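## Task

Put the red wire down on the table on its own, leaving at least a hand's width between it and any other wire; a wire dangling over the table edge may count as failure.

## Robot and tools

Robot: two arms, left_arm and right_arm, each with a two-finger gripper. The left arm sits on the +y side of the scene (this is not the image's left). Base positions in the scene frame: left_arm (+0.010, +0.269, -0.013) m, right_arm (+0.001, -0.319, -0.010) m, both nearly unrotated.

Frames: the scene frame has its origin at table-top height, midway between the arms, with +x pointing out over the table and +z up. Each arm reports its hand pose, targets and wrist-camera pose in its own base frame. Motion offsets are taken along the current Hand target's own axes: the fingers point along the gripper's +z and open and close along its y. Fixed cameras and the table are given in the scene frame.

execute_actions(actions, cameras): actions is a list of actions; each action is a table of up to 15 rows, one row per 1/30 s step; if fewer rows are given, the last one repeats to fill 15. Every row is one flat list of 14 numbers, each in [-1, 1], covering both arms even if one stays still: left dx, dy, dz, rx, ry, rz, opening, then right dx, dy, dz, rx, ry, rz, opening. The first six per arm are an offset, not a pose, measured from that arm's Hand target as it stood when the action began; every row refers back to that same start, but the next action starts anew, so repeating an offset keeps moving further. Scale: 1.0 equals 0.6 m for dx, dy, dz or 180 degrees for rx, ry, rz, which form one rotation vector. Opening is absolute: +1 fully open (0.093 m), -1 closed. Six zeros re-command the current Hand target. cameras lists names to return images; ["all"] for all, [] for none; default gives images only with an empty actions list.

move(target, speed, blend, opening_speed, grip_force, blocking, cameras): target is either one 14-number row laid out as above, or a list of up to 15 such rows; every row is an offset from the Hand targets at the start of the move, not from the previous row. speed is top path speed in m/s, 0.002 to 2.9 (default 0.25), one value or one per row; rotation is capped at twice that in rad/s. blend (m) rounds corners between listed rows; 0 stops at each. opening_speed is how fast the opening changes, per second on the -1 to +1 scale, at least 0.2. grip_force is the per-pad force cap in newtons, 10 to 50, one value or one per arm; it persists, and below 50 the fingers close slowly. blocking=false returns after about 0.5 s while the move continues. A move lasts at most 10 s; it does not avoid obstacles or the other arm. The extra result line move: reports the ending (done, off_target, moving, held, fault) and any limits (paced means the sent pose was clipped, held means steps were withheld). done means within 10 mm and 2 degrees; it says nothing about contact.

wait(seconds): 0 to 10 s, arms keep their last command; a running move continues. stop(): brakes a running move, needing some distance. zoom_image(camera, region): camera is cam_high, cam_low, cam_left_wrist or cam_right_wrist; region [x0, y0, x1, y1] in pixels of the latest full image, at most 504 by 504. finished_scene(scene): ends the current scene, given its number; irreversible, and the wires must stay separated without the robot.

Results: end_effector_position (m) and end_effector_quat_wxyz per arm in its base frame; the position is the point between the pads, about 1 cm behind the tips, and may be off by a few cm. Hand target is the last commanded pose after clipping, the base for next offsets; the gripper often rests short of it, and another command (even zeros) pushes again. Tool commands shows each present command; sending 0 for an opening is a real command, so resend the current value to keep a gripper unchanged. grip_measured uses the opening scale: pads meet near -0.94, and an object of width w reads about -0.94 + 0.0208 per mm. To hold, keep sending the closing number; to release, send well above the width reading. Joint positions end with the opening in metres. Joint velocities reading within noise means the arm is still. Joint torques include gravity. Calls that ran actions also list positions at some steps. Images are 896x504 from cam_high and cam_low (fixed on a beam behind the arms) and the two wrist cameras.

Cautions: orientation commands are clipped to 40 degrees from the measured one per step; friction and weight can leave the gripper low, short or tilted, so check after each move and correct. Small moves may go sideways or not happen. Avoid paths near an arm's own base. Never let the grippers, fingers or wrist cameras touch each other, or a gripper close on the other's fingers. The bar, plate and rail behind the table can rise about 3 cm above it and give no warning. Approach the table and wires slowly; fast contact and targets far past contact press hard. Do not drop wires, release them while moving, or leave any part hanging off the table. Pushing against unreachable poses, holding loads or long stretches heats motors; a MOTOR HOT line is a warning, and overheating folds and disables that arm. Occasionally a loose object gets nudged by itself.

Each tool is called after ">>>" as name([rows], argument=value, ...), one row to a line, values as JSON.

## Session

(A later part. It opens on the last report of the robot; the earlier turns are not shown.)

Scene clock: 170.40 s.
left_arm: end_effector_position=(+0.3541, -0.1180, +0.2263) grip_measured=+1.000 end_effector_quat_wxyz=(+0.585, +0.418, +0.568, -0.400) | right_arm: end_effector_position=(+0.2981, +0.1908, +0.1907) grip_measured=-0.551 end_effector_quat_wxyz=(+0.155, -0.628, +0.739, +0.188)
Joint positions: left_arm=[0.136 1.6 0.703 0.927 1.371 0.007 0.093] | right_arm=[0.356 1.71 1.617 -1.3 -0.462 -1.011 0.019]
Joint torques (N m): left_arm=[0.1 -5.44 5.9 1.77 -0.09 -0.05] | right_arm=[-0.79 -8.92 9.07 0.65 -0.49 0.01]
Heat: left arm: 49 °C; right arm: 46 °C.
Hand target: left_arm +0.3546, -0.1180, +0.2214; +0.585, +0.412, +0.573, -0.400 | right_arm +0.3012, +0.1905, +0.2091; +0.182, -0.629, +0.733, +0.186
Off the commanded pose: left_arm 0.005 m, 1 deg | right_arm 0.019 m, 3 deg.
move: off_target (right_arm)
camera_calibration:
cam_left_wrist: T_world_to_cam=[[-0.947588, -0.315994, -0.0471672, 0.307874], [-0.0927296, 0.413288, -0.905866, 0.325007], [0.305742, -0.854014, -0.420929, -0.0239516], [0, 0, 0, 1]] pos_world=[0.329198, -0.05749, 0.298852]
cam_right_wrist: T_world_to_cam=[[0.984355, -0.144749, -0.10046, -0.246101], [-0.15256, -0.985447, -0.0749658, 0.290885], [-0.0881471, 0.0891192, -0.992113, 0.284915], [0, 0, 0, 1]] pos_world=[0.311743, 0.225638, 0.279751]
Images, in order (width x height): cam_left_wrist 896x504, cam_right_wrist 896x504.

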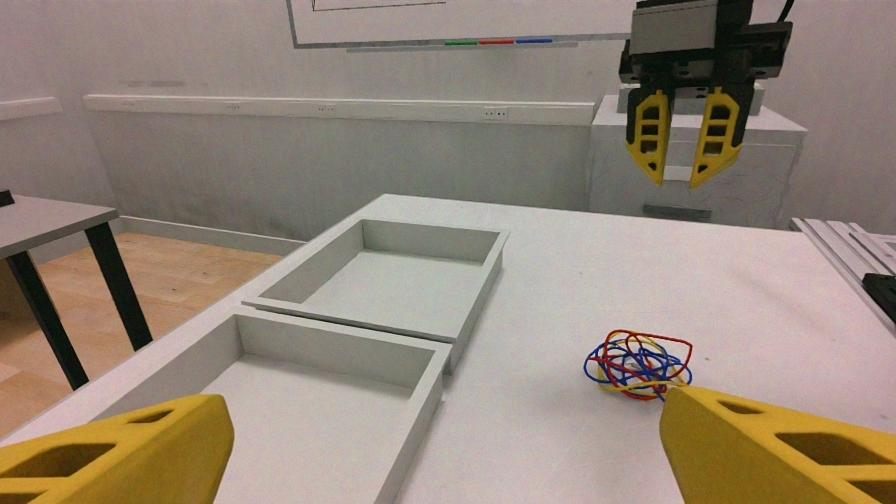

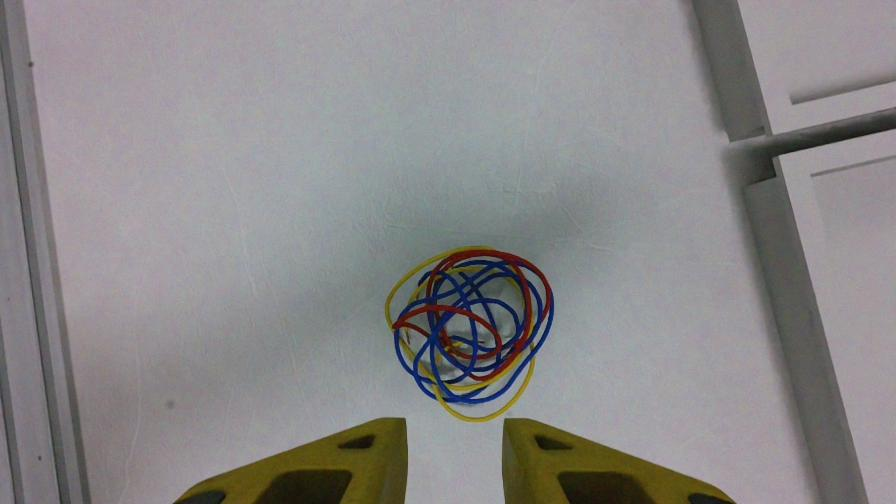

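>>> zoom_image(camera="cam_right_wrist", region=[370, 235, 570, 430])

Scaled by 2.520 from the camera's 896x504 image, which has a finer 1280x720 frame.

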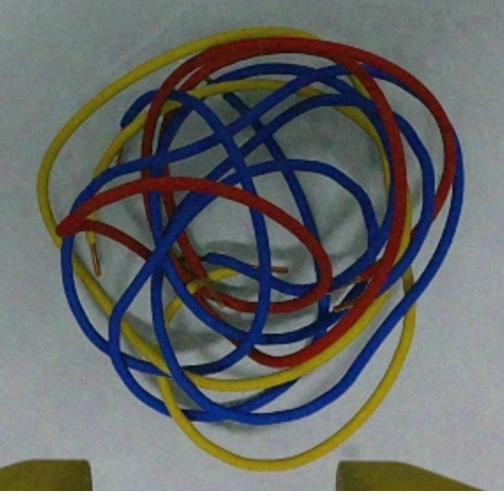

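>>> move(target=[0,0,0,0,0,0,1,0.1095,-0.0128,0.0903,0,0,0,-0.55], speed=0.1, cameras=["cam_right_wrist"])

>>> zoom_image(camera="cam_right_wrist", region=[320, 200, 600, 460])

Scene clock: 187.53 s.
left_arm: end_effector_position=(+0.3541, -0.1180, +0.2263) grip_measured=+1.000 end_effector_quat_wxyz=(+0.585, +0.418, +0.568, -0.400) | right_arm: end_effector_position=(+0.2980, +0.1600, +0.1170) grip_measured=-0.551 end_effector_quat_wxyz=(+0.154, -0.627, +0.740, +0.190)
Joint positions: left_arm=[0.136 1.6 0.703 0.927 1.371 0.007 0.093] | right_arm=[0.261 1.69 1.303 -1.057 -0.479 -1.114 0.019]
Joint torques (N m): left_arm=[0.17 -5.56 6 1.81 -0.07 -0.09] | right_arm=[-0.42 -9.77 5.79 0.76 -0.51 -0.03]
Heat: left arm: 49 °C; right arm: 47 °C.
Hand target: left_arm +0.3546, -0.1180, +0.2214; +0.585, +0.412, +0.573, -0.400 | right_arm +0.3013, +0.1605, +0.1291; +0.182, -0.629, +0.733, +0.186
Off the commanded pose: left_arm 0.005 m, 1 deg | right_arm 0.012 m, 3 deg.
move: off_target (right_arm)
camera_calibration:
cam_right_wrist: T_world_to_cam=[[0.983805, -0.14522, -0.105065, -0.257168], [-0.153509, -0.98525, -0.0756138, 0.255361], [-0.0925346, 0.0905176, -0.991587, 0.215571], [0, 0, 0, 1]] pos_world=[0.312151, 0.194735, 0.206047]
Images, in order (width x height): cam_right_wrist 896x504.

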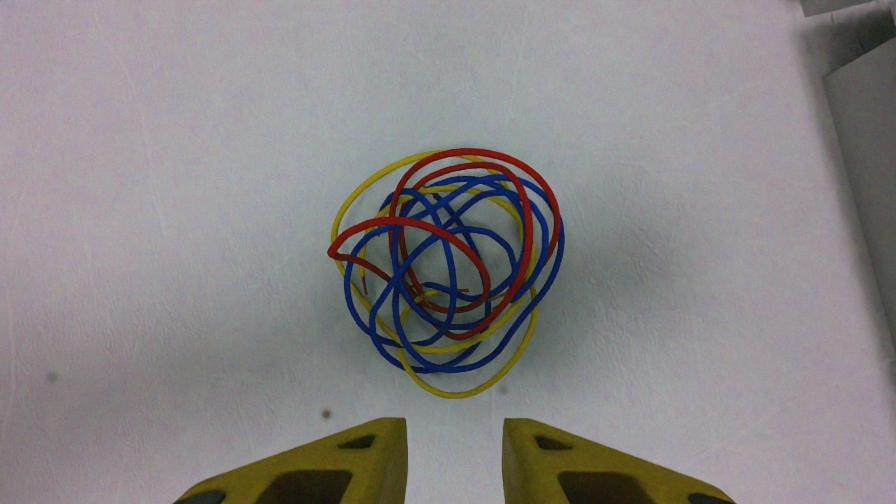

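Scaled by 1.800 from the camera's 896x504 image, which has a finer 1280x720 frame.

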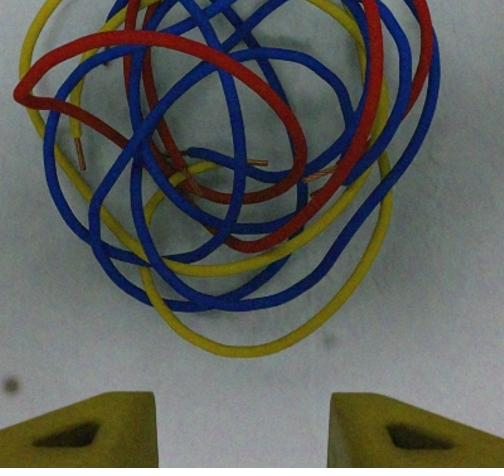

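>>> zoom_image(camera="cam_right_wrist", region=[320, 140, 450, 270])

>>> zoom_image(camera="cam_right_wrist", region=[440, 140, 570, 270])

>>> zoom_image(camera="cam_right_wrist", region=[370, 240, 500, 370])

>>> zoom_image(camera="cam_right_wrist", region=[440, 240, 570, 370])

Scaled by 3.877 from the camera's 896x504 image, which has a finer 1280x720 frame.

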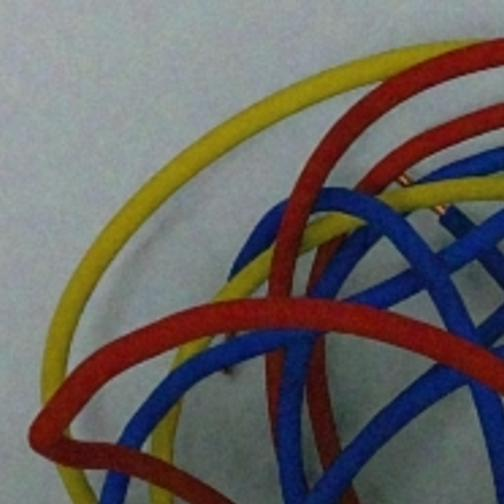

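Scaled by 3.877 from the camera's 896x504 image, which has a finer 1280x720 frame.

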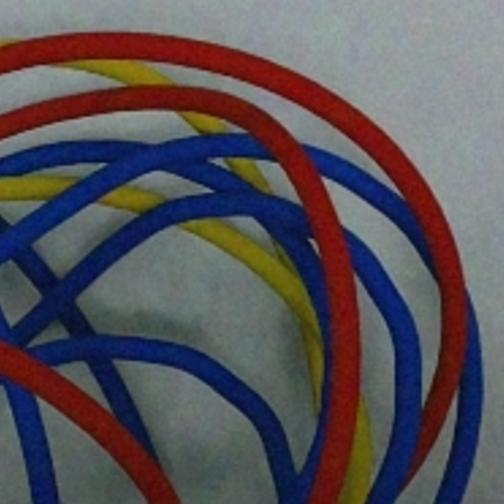

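Scaled by 3.877 from the camera's 896x504 image, which has a finer 1280x720 frame.

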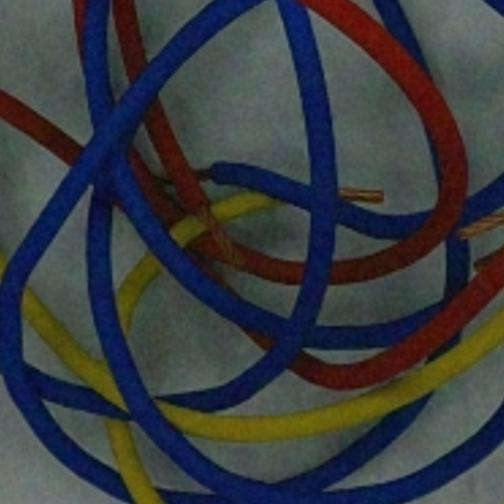

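Scaled by 3.877 from the camera's 896x504 image, which has a finer 1280x720 frame.

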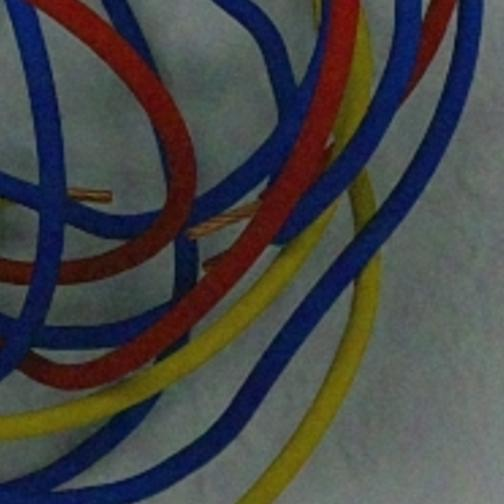

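>>> move(target=[0,0,0,0,0,0,1,-0.0278,0.0598,0.0423,0,0,0,0.0], speed=0.1, cameras=["cam_right_wrist", "cam_left_wrist"])

>>> zoom_image(camera="cam_left_wrist", region=[540, 200, 760, 420])

>>> zoom_image(camera="cam_right_wrist", region=[300, 200, 620, 504])

Scene clock: 299.27 s.
left_arm: end_effector_position=(+0.3541, -0.1180, +0.2263) grip_measured=+1.000 end_effector_quat_wxyz=(+0.585, +0.418, +0.568, -0.400) | right_arm: end_effector_position=(+0.2663, +0.1912, +0.1081) grip_measured=-0.001 end_effector_quat_wxyz=(+0.161, -0.626, +0.737, +0.197)
Joint positions: left_arm=[0.136 1.6 0.703 0.927 1.371 0.007 0.093] | right_arm=[0.385 1.597 1.157 -0.931 -0.477 -0.976 0.045]
Joint torques (N m): left_arm=[-0.02 -5.41 5.94 1.77 -0.08 -0.07] | right_arm=[0.79 -8.8 5.78 0.85 -0.17 0.13]
Heat: left arm: 49 °C; right arm: 50 °C.
Hand target: left_arm +0.3546, -0.1180, +0.2214; +0.585, +0.412, +0.573, -0.400 | right_arm +0.2690, +0.1925, +0.1171; +0.182, -0.629, +0.733, +0.186
Off the commanded pose: left_arm 0.005 m, 1 deg | right_arm 0.009 m, 3 deg.
move: off_target (right_arm)
camera_calibration:
cam_left_wrist: T_world_to_cam=[[-0.947588, -0.315994, -0.0471672, 0.307874], [-0.0927296, 0.413288, -0.905866, 0.325007], [0.305742, -0.854014, -0.420929, -0.0239516], [0, 0, 0, 1]] pos_world=[0.329198, -0.05749, 0.298852]
cam_right_wrist: T_world_to_cam=[[0.98437, -0.141092, -0.105398, -0.223174], [-0.151286, -0.983823, -0.095942, 0.281934], [-0.0901559, 0.110388, -0.989791, 0.196371], [0, 0, 0, 1]] pos_world=[0.280043, 0.224208, 0.197894]
Images, in order (width x height): cam_left_wrist 896x504, cam_right_wrist 896x504.

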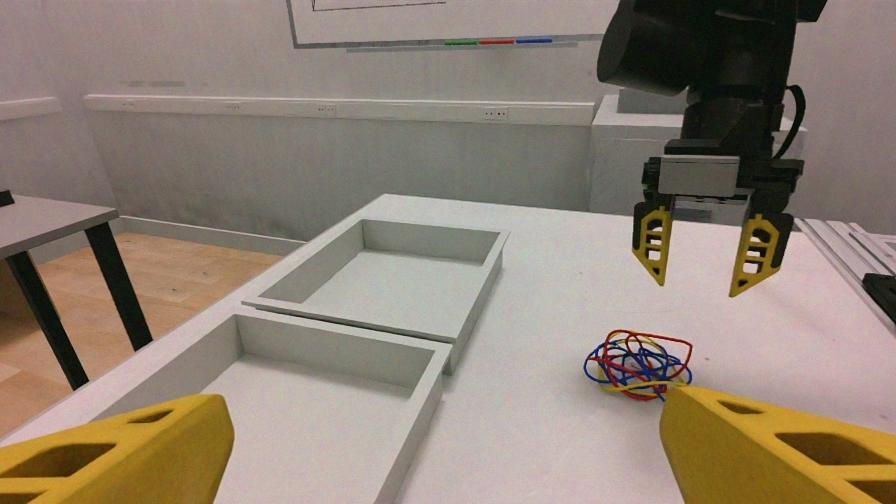

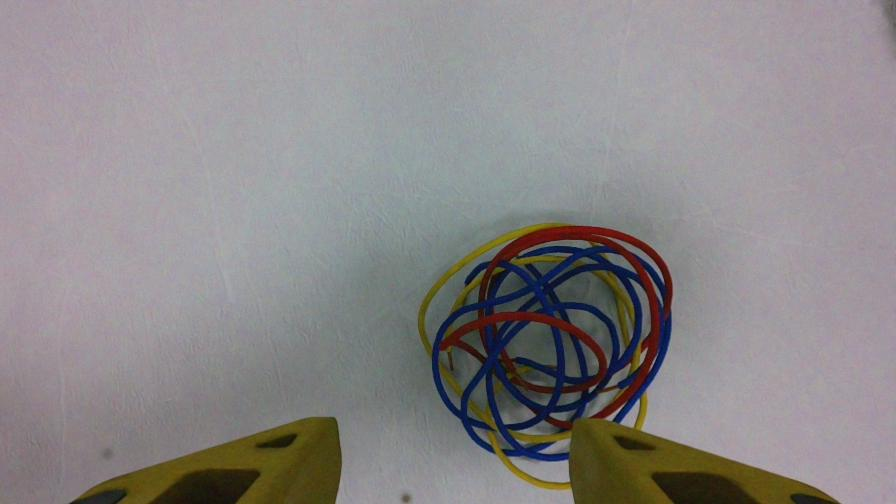

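Scaled by 2.291 from the camera's 896x504 image, which has a finer 1280x720 frame.

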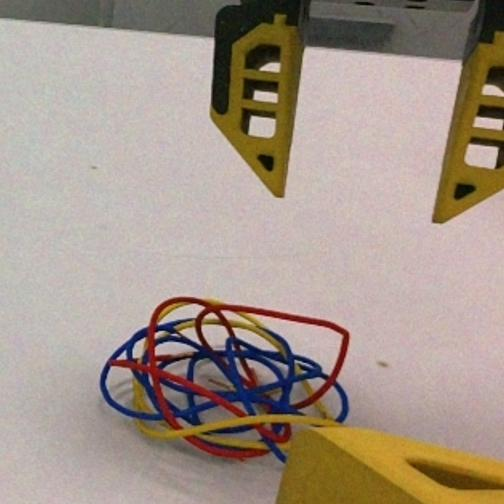

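Scaled by 1.575 from the camera's 896x504 image, which has a finer 1280x720 frame.

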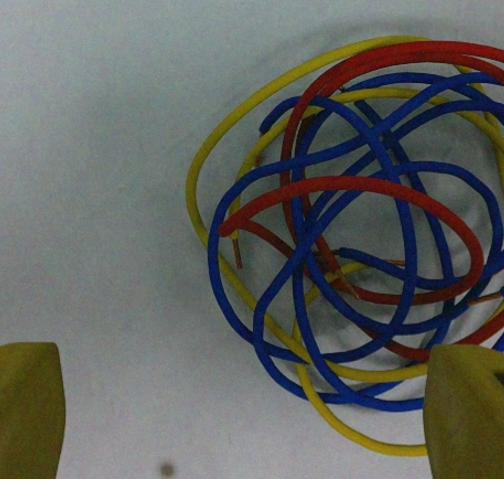

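>>> move(target=[0,0,0,0,0,0,1,0.0,0.0,0.07,0,0,0,0.0], speed=0.06, cameras=["cam_right_wrist", "cam_left_wrist"])

>>> zoom_image(camera="cam_left_wrist", region=[540, 240, 740, 420])

>>> zoom_image(camera="cam_right_wrist", region=[300, 200, 620, 504])

Scene clock: 308.93 s.
left_arm: end_effector_position=(+0.3541, -0.1180, +0.2263) grip_measured=+1.000 end_effector_quat_wxyz=(+0.585, +0.418, +0.568, -0.400) | right_arm: end_effector_position=(+0.2680, +0.2115, +0.0841) grip_measured=-0.001 end_effector_quat_wxyz=(+0.180, -0.628, +0.733, +0.190)
Joint positions: left_arm=[0.136 1.6 0.703 0.927 1.371 0.007 0.093] | right_arm=[0.448 1.618 1.07 -0.751 -0.46 -0.906 0.045]
Joint torques (N m): left_arm=[0.13 -5.44 5.98 1.78 -0.06 -0.07] | right_arm=[0.69 -5.37 5.97 1.02 -0.23 0.13]
Heat: left arm: 49 °C; right arm: 50 °C.
Hand target: left_arm +0.3546, -0.1180, +0.2214; +0.585, +0.412, +0.573, -0.400 | right_arm +0.2704, +0.2136, +0.0808; +0.182, -0.629, +0.733, +0.186
Off the commanded pose: left_arm 0.005 m, 1 deg | right_arm 0.005 m, 0 deg.
move: done
camera_calibration:
cam_left_wrist: T_world_to_cam=[[-0.947588, -0.315994, -0.0471672, 0.307874], [-0.0927296, 0.413288, -0.905866, 0.325007], [0.305742, -0.854014, -0.420929, -0.0239516], [0, 0, 0, 1]] pos_world=[0.329198, -0.05749, 0.298852]
cam_right_wrist: T_world_to_cam=[[0.987459, -0.14156, -0.069892, -0.228256], [-0.148964, -0.982073, -0.115506, 0.300483], [-0.052288, 0.124469, -0.990845, 0.157468], [0, 0, 0, 1]] pos_world=[0.278388, 0.243184, 0.174781]
Images, in order (width x height): cam_left_wrist 896x504, cam_right_wrist 896x504.

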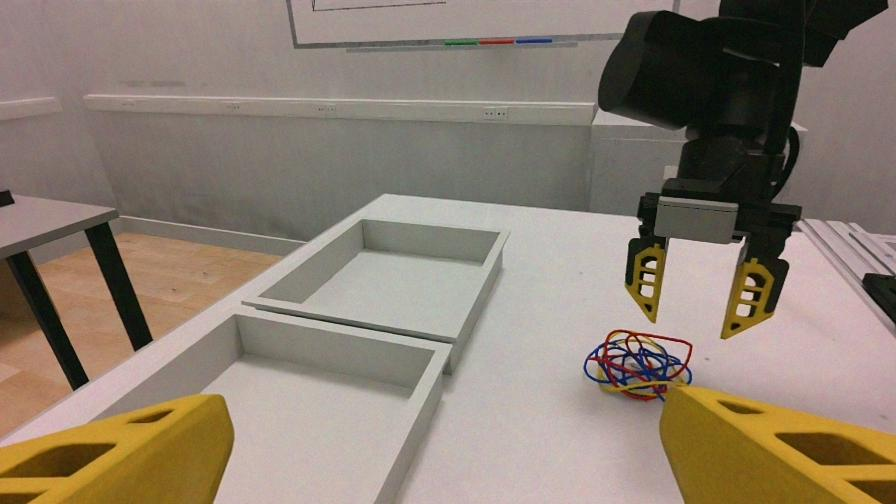

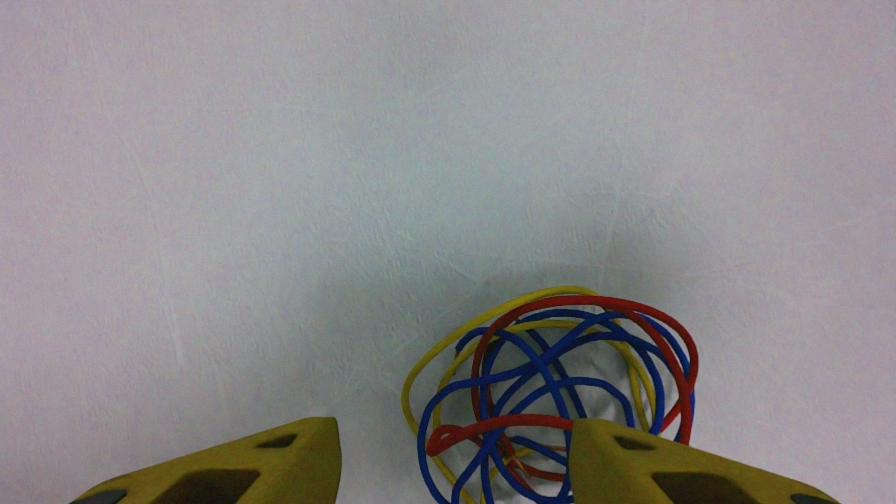

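Scaled by 2.520 from the camera's 896x504 image, which has a finer 1280x720 frame.

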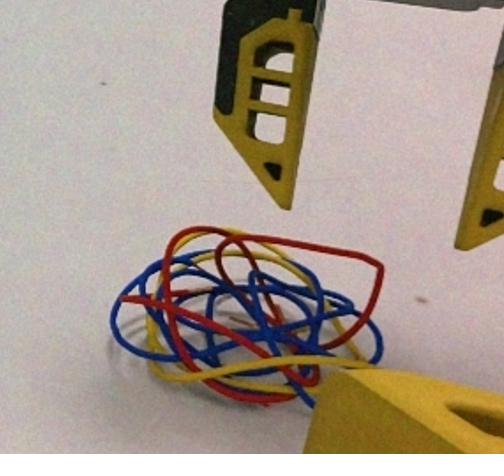

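Scaled by 1.575 from the camera's 896x504 image, which has a finer 1280x720 frame.

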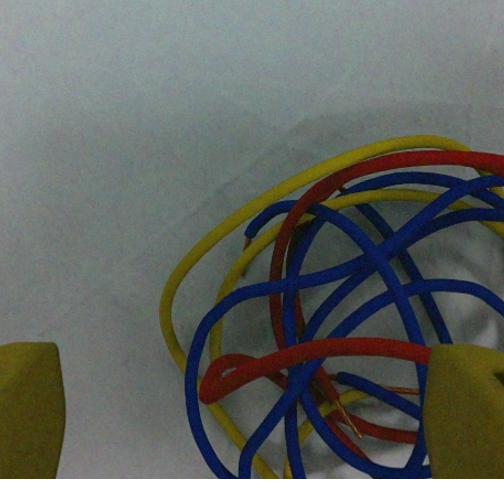

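>>> move(target=[0,0,0,0,0,0,1,0.0,0.01,0.037,0,0,0,-0.3], speed=0.06, cameras=["cam_right_wrist", "cam_left_wrist"])

>>> zoom_image(camera="cam_left_wrist", region=[540, 240, 740, 420])

>>> zoom_image(camera="cam_right_wrist", region=[300, 200, 620, 504])

Scene clock: 317.33 s.
left_arm: end_effector_position=(+0.3541, -0.1180, +0.2263) grip_measured=+1.000 end_effector_quat_wxyz=(+0.585, +0.418, +0.568, -0.400) | right_arm: end_effector_position=(+0.2630, +0.2237, +0.0656) grip_measured=-0.299 end_effector_quat_wxyz=(+0.180, -0.629, +0.732, +0.190)
Joint positions: left_arm=[0.136 1.6 0.703 0.927 1.371 0.007 0.093] | right_arm=[0.492 1.642 1.015 -0.652 -0.447 -0.86 0.031]
Joint torques (N m): left_arm=[0.27 -5.61 6.01 1.77 -0.09 -0.05] | right_arm=[0.62 -5.53 5.75 1.08 -0.21 0.09]
Heat: left arm: 49 °C; right arm: 49 °C.
Hand target: left_arm +0.3546, -0.1180, +0.2214; +0.585, +0.412, +0.573, -0.400 | right_arm +0.2652, +0.2257, +0.0620; +0.182, -0.629, +0.732, +0.186
Off the commanded pose: left_arm 0.005 m, 1 deg | right_arm 0.005 m, 0 deg.
move: done
camera_calibration:
cam_left_wrist: T_world_to_cam=[[-0.947588, -0.315994, -0.0471672, 0.307874], [-0.0927296, 0.413288, -0.905866, 0.325007], [0.305742, -0.854014, -0.420929, -0.0239516], [0, 0, 0, 1]] pos_world=[0.329198, -0.05749, 0.298852]
cam_right_wrist: T_world_to_cam=[[0.987648, -0.140643, -0.0690724, -0.223302], [-0.147948, -0.98223, -0.115482, 0.30933], [-0.0516032, 0.124275, -0.990905, 0.137131], [0, 0, 0, 1]] pos_world=[0.273385, 0.255386, 0.156182]
Images, in order (width x height): cam_left_wrist 896x504, cam_right_wrist 896x504.

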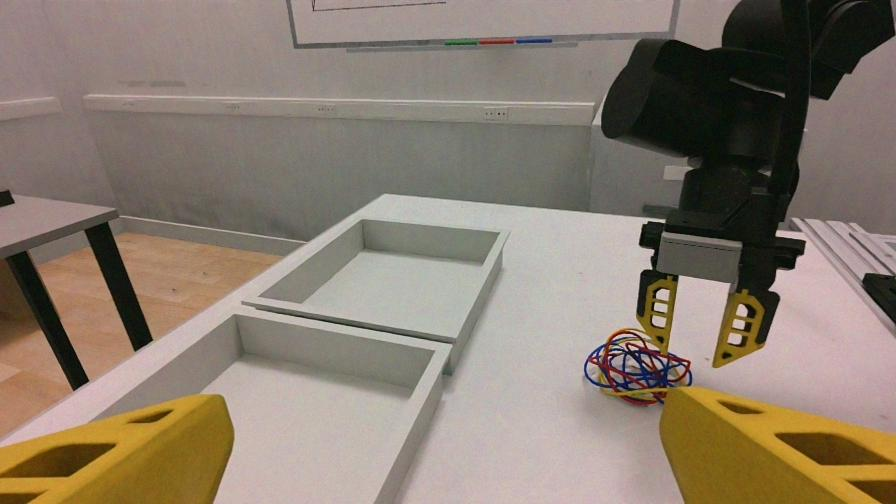

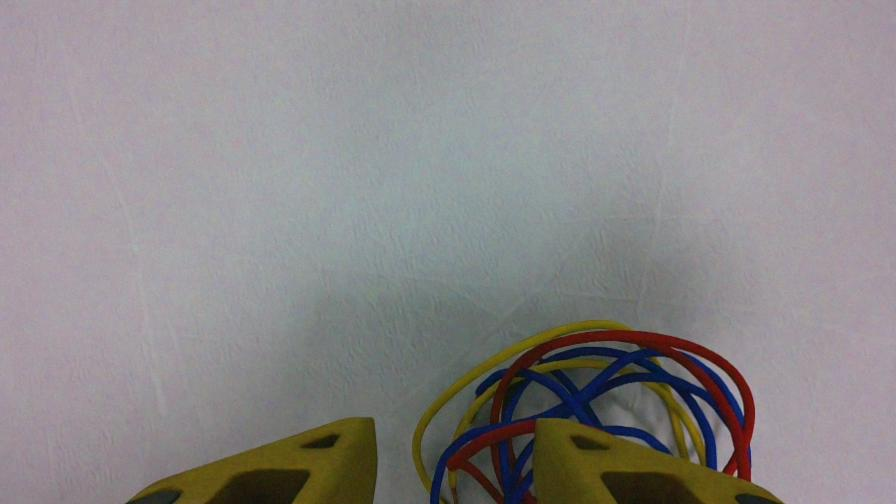

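Scaled by 2.520 from the camera's 896x504 image, which has a finer 1280x720 frame.

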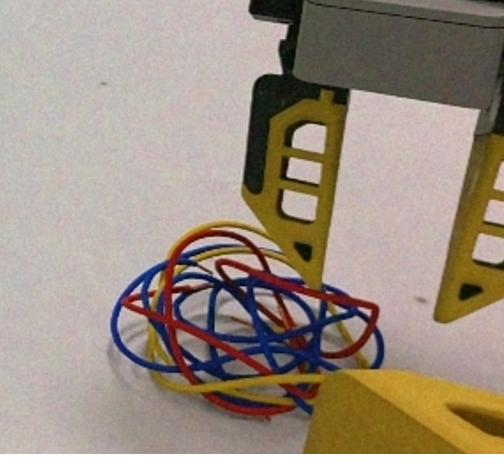

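Scaled by 1.575 from the camera's 896x504 image, which has a finer 1280x720 frame.

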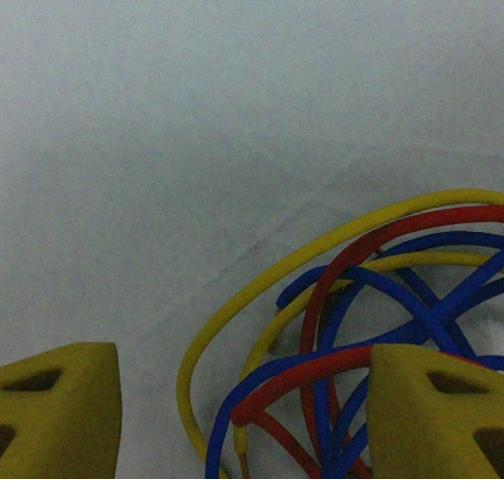

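>>> move([
  [0,0,0,0,0,0,1,0,0,-0.09,0,0,0,-0.3],
  [0,0,0,0,0,0,1,0,0,-0.09,0,0,0.5,-0.3],
], speed=[0.1,0.4], cameras=["cam_right_wrist", "cam_left_wrist"])

>>> zoom_image(camera="cam_left_wrist", region=[540, 240, 740, 420])

Scene clock: 337.20 s.
left_arm: end_effector_position=(+0.3541, -0.1180, +0.2263) grip_measured=+1.000 end_effector_quat_wxyz=(+0.585, +0.418, +0.568, -0.400) | right_arm: end_effector_position=(+0.2540, +0.1961, +0.0914) grip_measured=-0.299 end_effector_quat_wxyz=(-0.026, +0.073, +0.966, +0.246)
Joint positions: left_arm=[0.136 1.6 0.703 0.927 1.371 0.007 0.093] | right_arm=[0.423 1.581 1.077 -0.861 -0.458 0.623 0.031]
Joint torques (N m): left_arm=[0.2 -5.52 6 1.78 -0.1 -0.06] | right_arm=[-0.32 -7.94 9.01 0.72 -0.27 0.13]
Heat: left arm: 49 °C; right arm: 46 °C.
Hand target: left_arm +0.3546, -0.1180, +0.2214; +0.585, +0.412, +0.573, -0.400 | right_arm +0.2634, +0.1984, +0.1085; -0.003, +0.073, +0.963, +0.261
Off the commanded pose: left_arm 0.005 m, 1 deg | right_arm 0.020 m, 3 deg.
move: off_target (right_arm)
camera_calibration:
cam_left_wrist: T_world_to_cam=[[-0.947588, -0.315994, -0.0471672, 0.307874], [-0.0927296, 0.413288, -0.905866, 0.325007], [0.305742, -0.854014, -0.420929, -0.0239516], [0, 0, 0, 1]] pos_world=[0.329198, -0.05749, 0.298852]
cam_right_wrist: T_world_to_cam=[[-0.16632, -0.860571, -0.481409, 0.255548], [-0.899156, -0.0680569, 0.432304, 0.245256], [-0.404792, 0.504763, -0.762469, 0.159988], [0, 0, 0, 1]] pos_world=[0.327788, 0.155852, 0.138984]
Images, in order (width x height): cam_left_wrist 896x504, cam_right_wrist 896x504.

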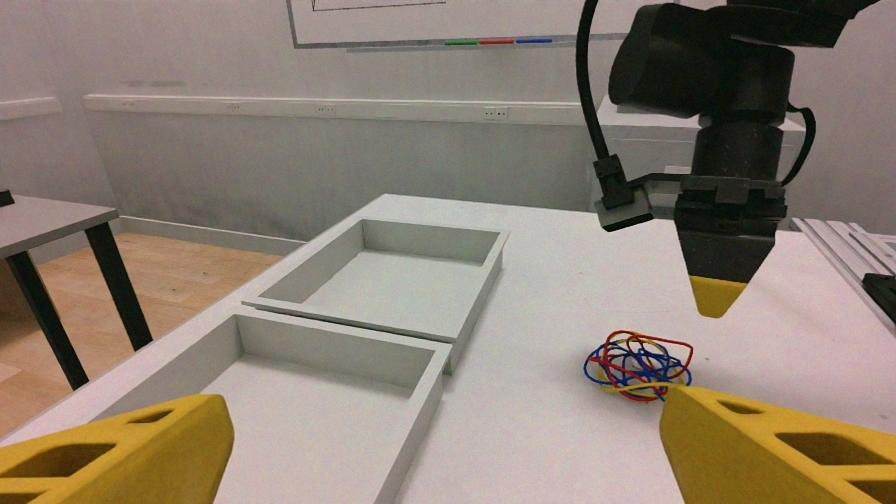

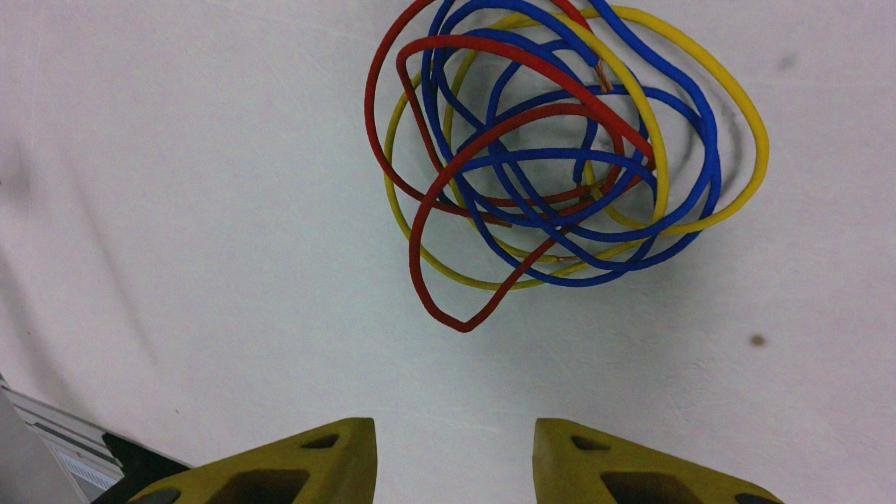

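Scaled by 2.520 from the camera's 896x504 image, which has a finer 1280x720 frame.

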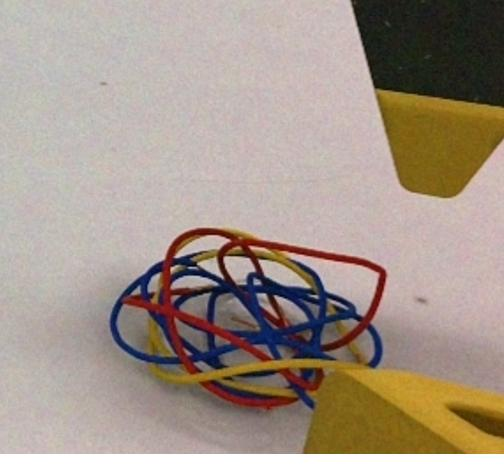

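>>> move(target=[0,0,0,0,0,0,1,-0.016,-0.0257,0.0683,0,0,0,-0.3], speed=0.06, cameras=["cam_right_wrist", "cam_left_wrist"])

>>> zoom_image(camera="cam_left_wrist", region=[540, 240, 740, 420])

Scene clock: 361.37 s.
left_arm: end_effector_position=(+0.3541, -0.1180, +0.2263) grip_measured=+1.000 end_effector_quat_wxyz=(+0.585, +0.418, +0.568, -0.400) | right_arm: end_effector_position=(+0.2694, +0.2030, +0.0676) grip_measured=-0.299 end_effector_quat_wxyz=(-0.005, +0.071, +0.964, +0.258)
Joint positions: left_arm=[0.136 1.6 0.703 0.927 1.371 0.007 0.093] | right_arm=[0.423 1.634 1.022 -0.701 -0.458 0.631 0.031]
Joint torques (N m): left_arm=[0.18 -5.53 6.06 1.77 -0.13 -0.05] | right_arm=[0.23 -5.22 5.7 1.03 -0.28 0.06]
Heat: left arm: 49 °C; right arm: 46 °C.
Hand target: left_arm +0.3546, -0.1180, +0.2214; +0.585, +0.412, +0.573, -0.400 | right_arm +0.2721, +0.2045, +0.0651; -0.003, +0.073, +0.963, +0.261
Off the commanded pose: left_arm 0.005 m, 1 deg | right_arm 0.004 m, 1 deg.
move: done
camera_calibration:
cam_left_wrist: T_world_to_cam=[[-0.947588, -0.315994, -0.0471672, 0.307874], [-0.0927296, 0.413288, -0.905866, 0.325007], [0.305742, -0.854014, -0.420929, -0.0239516], [0, 0, 0, 1]] pos_world=[0.329198, -0.05749, 0.298852]
cam_right_wrist: T_world_to_cam=[[-0.151225, -0.84886, -0.506526, 0.247909], [-0.917489, -0.070176, 0.391523, 0.278003], [-0.367894, 0.52394, -0.768207, 0.131133], [0, 0, 0, 1]] pos_world=[0.340797, 0.161244, 0.117466]
Images, in order (width x height): cam_left_wrist 896x504, cam_right_wrist 896x504.

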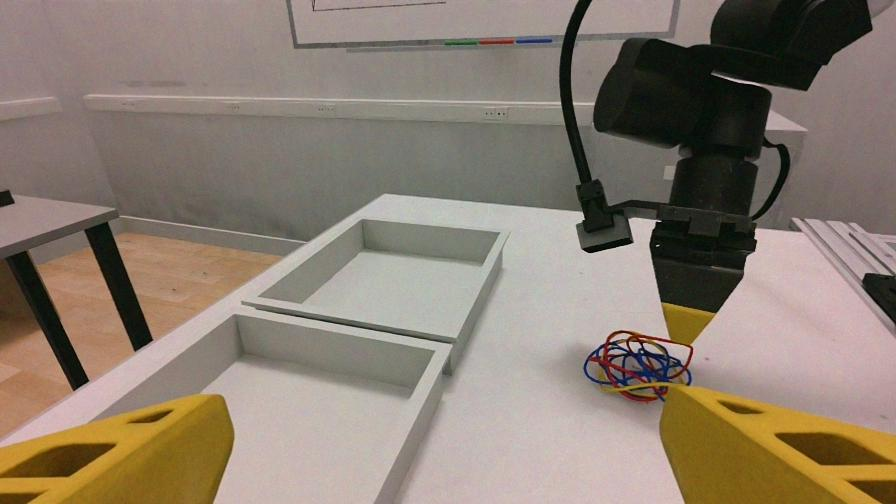

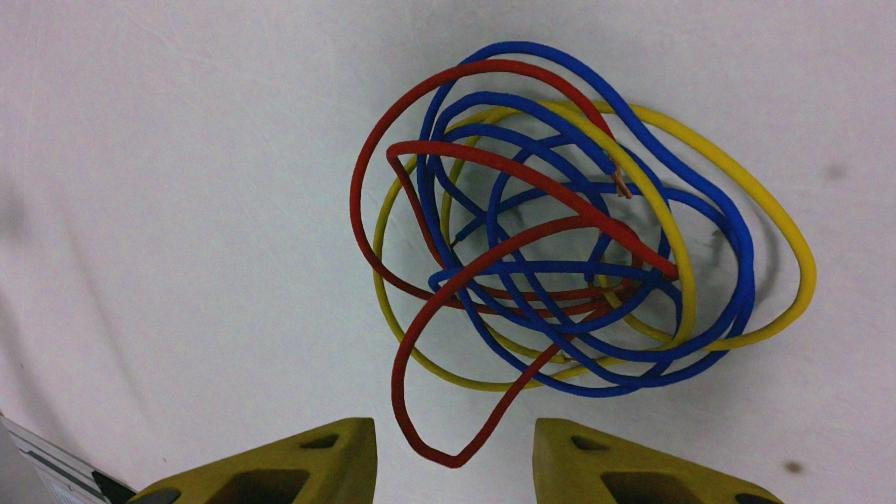

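Scaled by 2.520 from the camera's 896x504 image, which has a finer 1280x720 frame.

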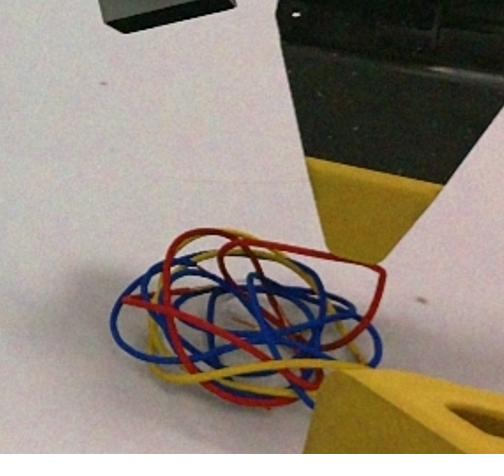

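>>> move([
  [0,0,0,0,0,0,1,0.006,0.0,0.02,0,0,0,-0.3],
  [0,0,0,0,0,0,1,0.006,0.0,0.02,0,0,0,-1.0],
], speed=0.06, opening_speed=0.4, cameras=["cam_right_wrist", "cam_left_wrist"])

>>> zoom_image(camera="cam_left_wrist", region=[540, 240, 740, 420])

Scene clock: 375.33 s.
left_arm: end_effector_position=(+0.3541, -0.1180, +0.2263) grip_measured=+1.000 end_effector_quat_wxyz=(+0.585, +0.418, +0.568, -0.400) | right_arm: end_effector_position=(+0.2680, +0.2093, +0.0585) grip_measured=-0.983 end_effector_quat_wxyz=(-0.004, +0.073, +0.962, +0.261)
Joint positions: left_arm=[0.136 1.6 0.703 0.927 1.371 0.007 0.093] | right_arm=[0.442 1.646 0.991 -0.641 -0.458 0.658 0]
Joint torques (N m): left_arm=[0.03 -5.63 6.09 1.77 -0.08 -0.04] | right_arm=[0.79 -5.56 5.67 1.04 -0.17 0.06]
Heat: left arm: 49 °C; right arm: 45 °C.
Hand target: left_arm +0.3546, -0.1180, +0.2214; +0.585, +0.412, +0.573, -0.400 | right_arm +0.2688, +0.2111, +0.0547; -0.003, +0.073, +0.963, +0.261
Off the commanded pose: left_arm 0.005 m, 1 deg | right_arm 0.004 m, 0 deg.
move: done
camera_calibration:
cam_left_wrist: T_world_to_cam=[[-0.947588, -0.315994, -0.0471672, 0.307874], [-0.0927296, 0.413288, -0.905866, 0.325007], [0.305742, -0.854014, -0.420929, -0.0239516], [0, 0, 0, 1]] pos_world=[0.329198, -0.05749, 0.298852]
cam_right_wrist: T_world_to_cam=[[-0.153882, -0.844103, -0.513625, 0.248524], [-0.91858, -0.0693093, 0.389111, 0.281091], [-0.364049, 0.531683, -0.76471, 0.117413], [0, 0, 0, 1]] pos_world=[0.339192, 0.166836, 0.108059]
Images, in order (width x height): cam_left_wrist 896x504, cam_right_wrist 896x504.

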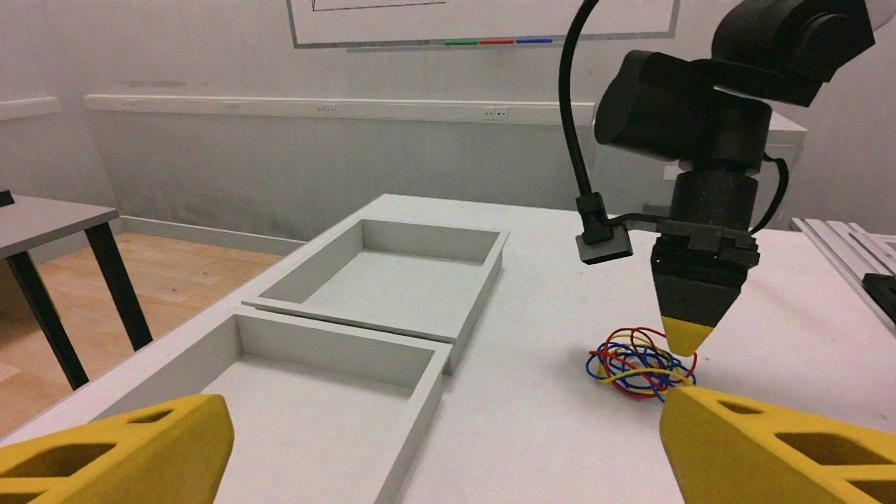

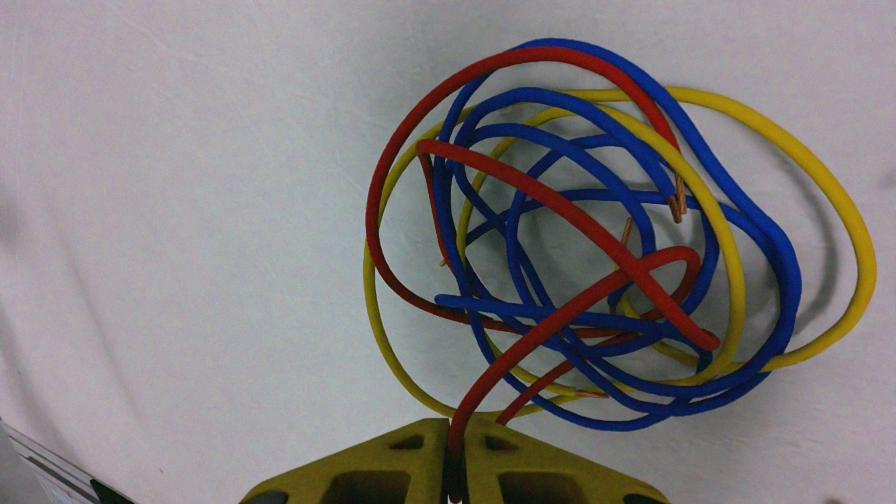

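Scaled by 2.520 from the camera's 896x504 image, which has a finer 1280x720 frame.

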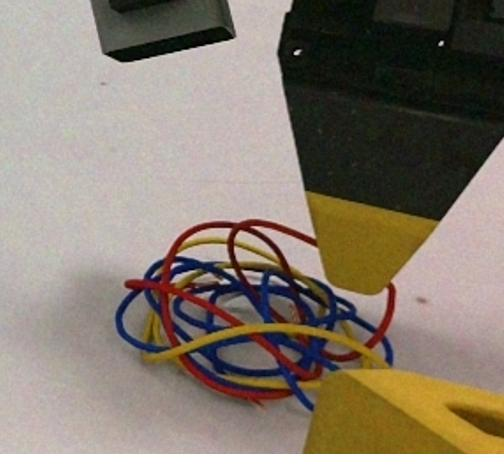

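>>> move(target=[0,0,0,0,0,0,1,0.00733,0.0837,-0.144,0,0,0,-1.0], speed=0.05, cameras=["cam_right_wrist", "cam_left_wrist"])

>>> zoom_image(camera="cam_left_wrist", region=[540, 200, 760, 420])

Scene clock: 388.50 s.
left_arm: end_effector_position=(+0.3541, -0.1180, +0.2263) grip_measured=+1.000 end_effector_quat_wxyz=(+0.585, +0.418, +0.568, -0.400) | right_arm: end_effector_position=(+0.2644, +0.2076, +0.1349) grip_measured=-0.983 end_effector_quat_wxyz=(-0.028, +0.080, +0.965, +0.248)
Joint positions: left_arm=[0.136 1.6 0.703 0.927 1.371 0.007 0.093] | right_arm=[0.442 1.601 1.271 -1.023 -0.458 0.659 0]
Joint torques (N m): left_arm=[-0.03 -5.45 6 1.78 -0.11 -0.05] | right_arm=[0.5 -8.9 9.32 0.69 -0.16 0.1]
Heat: left arm: 49 °C; right arm: 45 °C.
Hand target: left_arm +0.3546, -0.1180, +0.2214; +0.585, +0.412, +0.573, -0.400 | right_arm +0.2688, +0.2112, +0.1548; -0.003, +0.073, +0.963, +0.261
Off the commanded pose: left_arm 0.005 m, 1 deg | right_arm 0.021 m, 3 deg.
move: off_target (right_arm)
camera_calibration:
cam_left_wrist: T_world_to_cam=[[-0.947588, -0.315994, -0.0471672, 0.307874], [-0.0927296, 0.413288, -0.905866, 0.325007], [0.305742, -0.854014, -0.420929, -0.0239516], [0, 0, 0, 1]] pos_world=[0.329198, -0.05749, 0.298852]
cam_right_wrist: T_world_to_cam=[[-0.180494, -0.856197, -0.484095, 0.291327], [-0.897061, -0.0585438, 0.438011, 0.233384], [-0.403364, 0.513322, -0.757495, 0.188721], [0, 0, 0, 1]] pos_world=[0.338065, 0.166222, 0.181761]
Images, in order (width x height): cam_left_wrist 896x504, cam_right_wrist 896x504.

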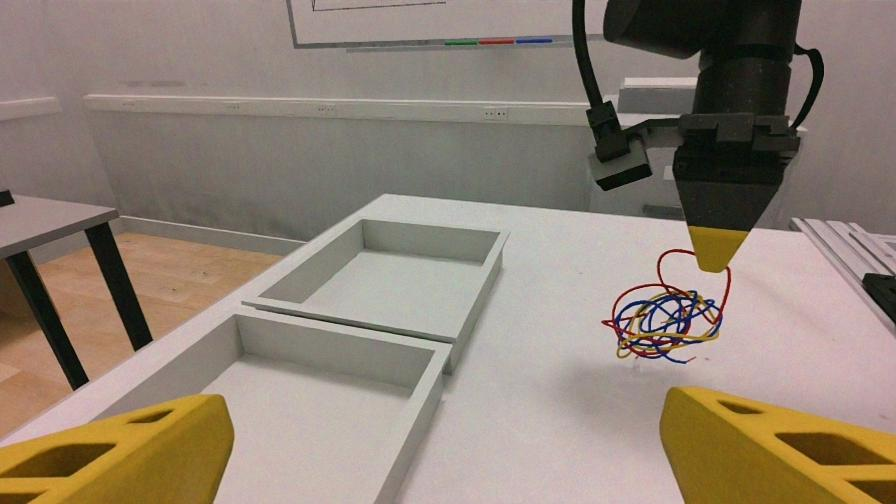

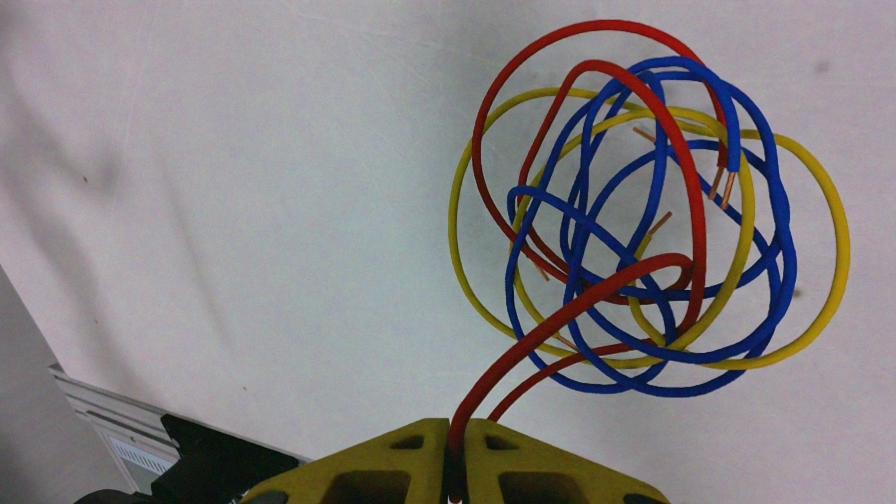

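Scaled by 2.291 from the camera's 896x504 image, which has a finer 1280x720 frame.

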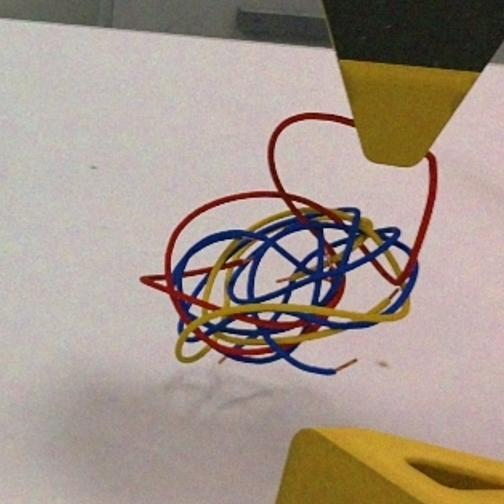

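>>> move([
  [0,0,0,0,0,0,1,0.0194,0.1112,0.1043,0,0,0,-1.0],
  [0,0,0,0,0,0,1,0.0137,0.0468,0.2153,0,0,0,-1.0],
], speed=[0.08,0.05], cameras=["cam_right_wrist", "cam_left_wrist"])

>>> zoom_image(camera="cam_left_wrist", region=[500, 200, 760, 460])

Scene clock: 432.63 s.
left_arm: end_effector_position=(+0.3541, -0.1180, +0.2263) grip_measured=+1.000 end_effector_quat_wxyz=(+0.585, +0.418, +0.568, -0.400) | right_arm: end_effector_position=(+0.2665, +0.3003, +0.0628) grip_measured=-0.983 end_effector_quat_wxyz=(-0.009, +0.071, +0.962, +0.264)
Joint positions: left_arm=[0.136 1.6 0.703 0.927 1.371 0.007 0.093] | right_arm=[0.685 1.794 1.171 -0.574 -0.39 0.907 0]
Joint torques (N m): left_arm=[0.17 -5.31 5.98 1.81 -0.04 -0.06] | right_arm=[0.7 -6.74 5.89 1.19 0.04 0.1]
Heat: left arm: 49 °C; right arm: 49 °C.
Hand target: left_arm +0.3546, -0.1180, +0.2214; +0.585, +0.412, +0.573, -0.400 | right_arm +0.2690, +0.3012, +0.0576; -0.003, +0.073, +0.963, +0.261
Off the commanded pose: left_arm 0.005 m, 1 deg | right_arm 0.006 m, 1 deg.
move: done
camera_calibration:
cam_left_wrist: T_world_to_cam=[[-0.947588, -0.315994, -0.0471672, 0.307874], [-0.0927296, 0.413288, -0.905866, 0.325007], [0.305742, -0.854014, -0.420929, -0.0239516], [0, 0, 0, 1]] pos_world=[0.329198, -0.05749, 0.298852]
cam_right_wrist: T_world_to_cam=[[-0.152078, -0.842581, -0.516651, 0.326556], [-0.915238, -0.0772778, 0.395432, 0.285422], [-0.37311, 0.532996, -0.759411, 0.0734553], [0, 0, 0, 1]] pos_world=[0.338298, 0.258055, 0.111633]
Images, in order (width x height): cam_left_wrist 896x504, cam_right_wrist 896x504.

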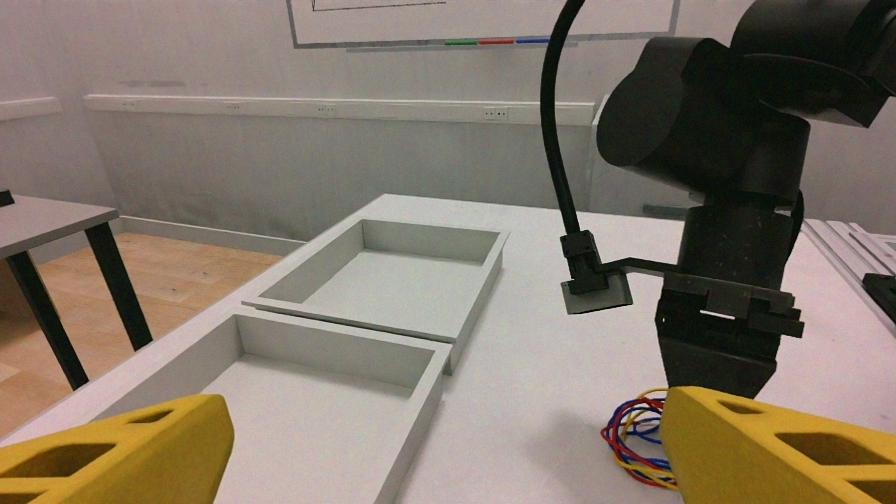

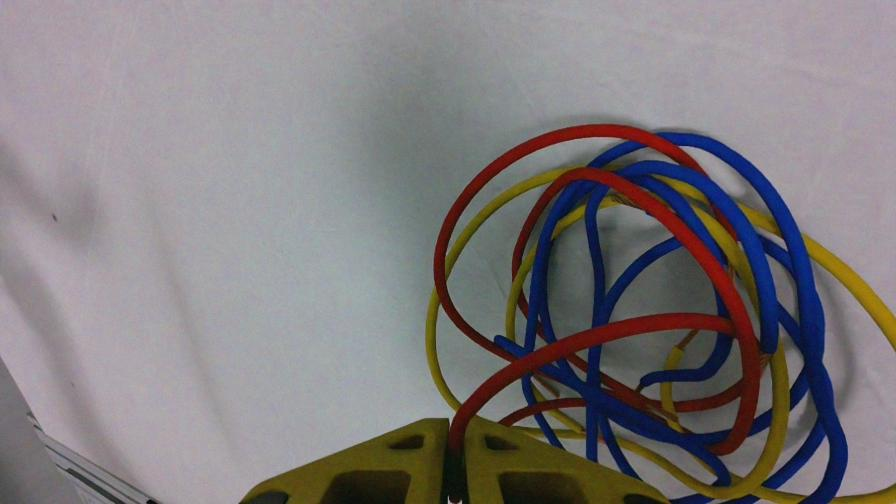

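Scaled by 1.938 from the camera's 896x504 image, which has a finer 1280x720 frame.

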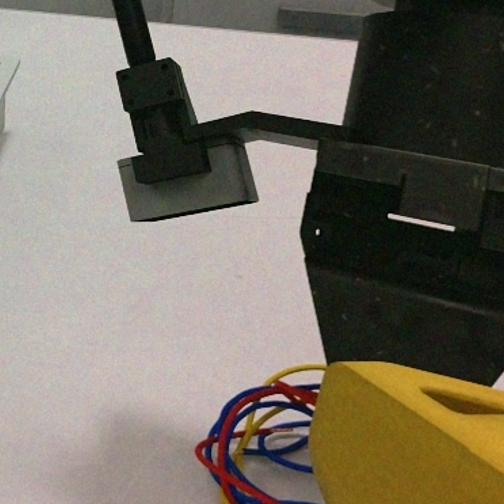

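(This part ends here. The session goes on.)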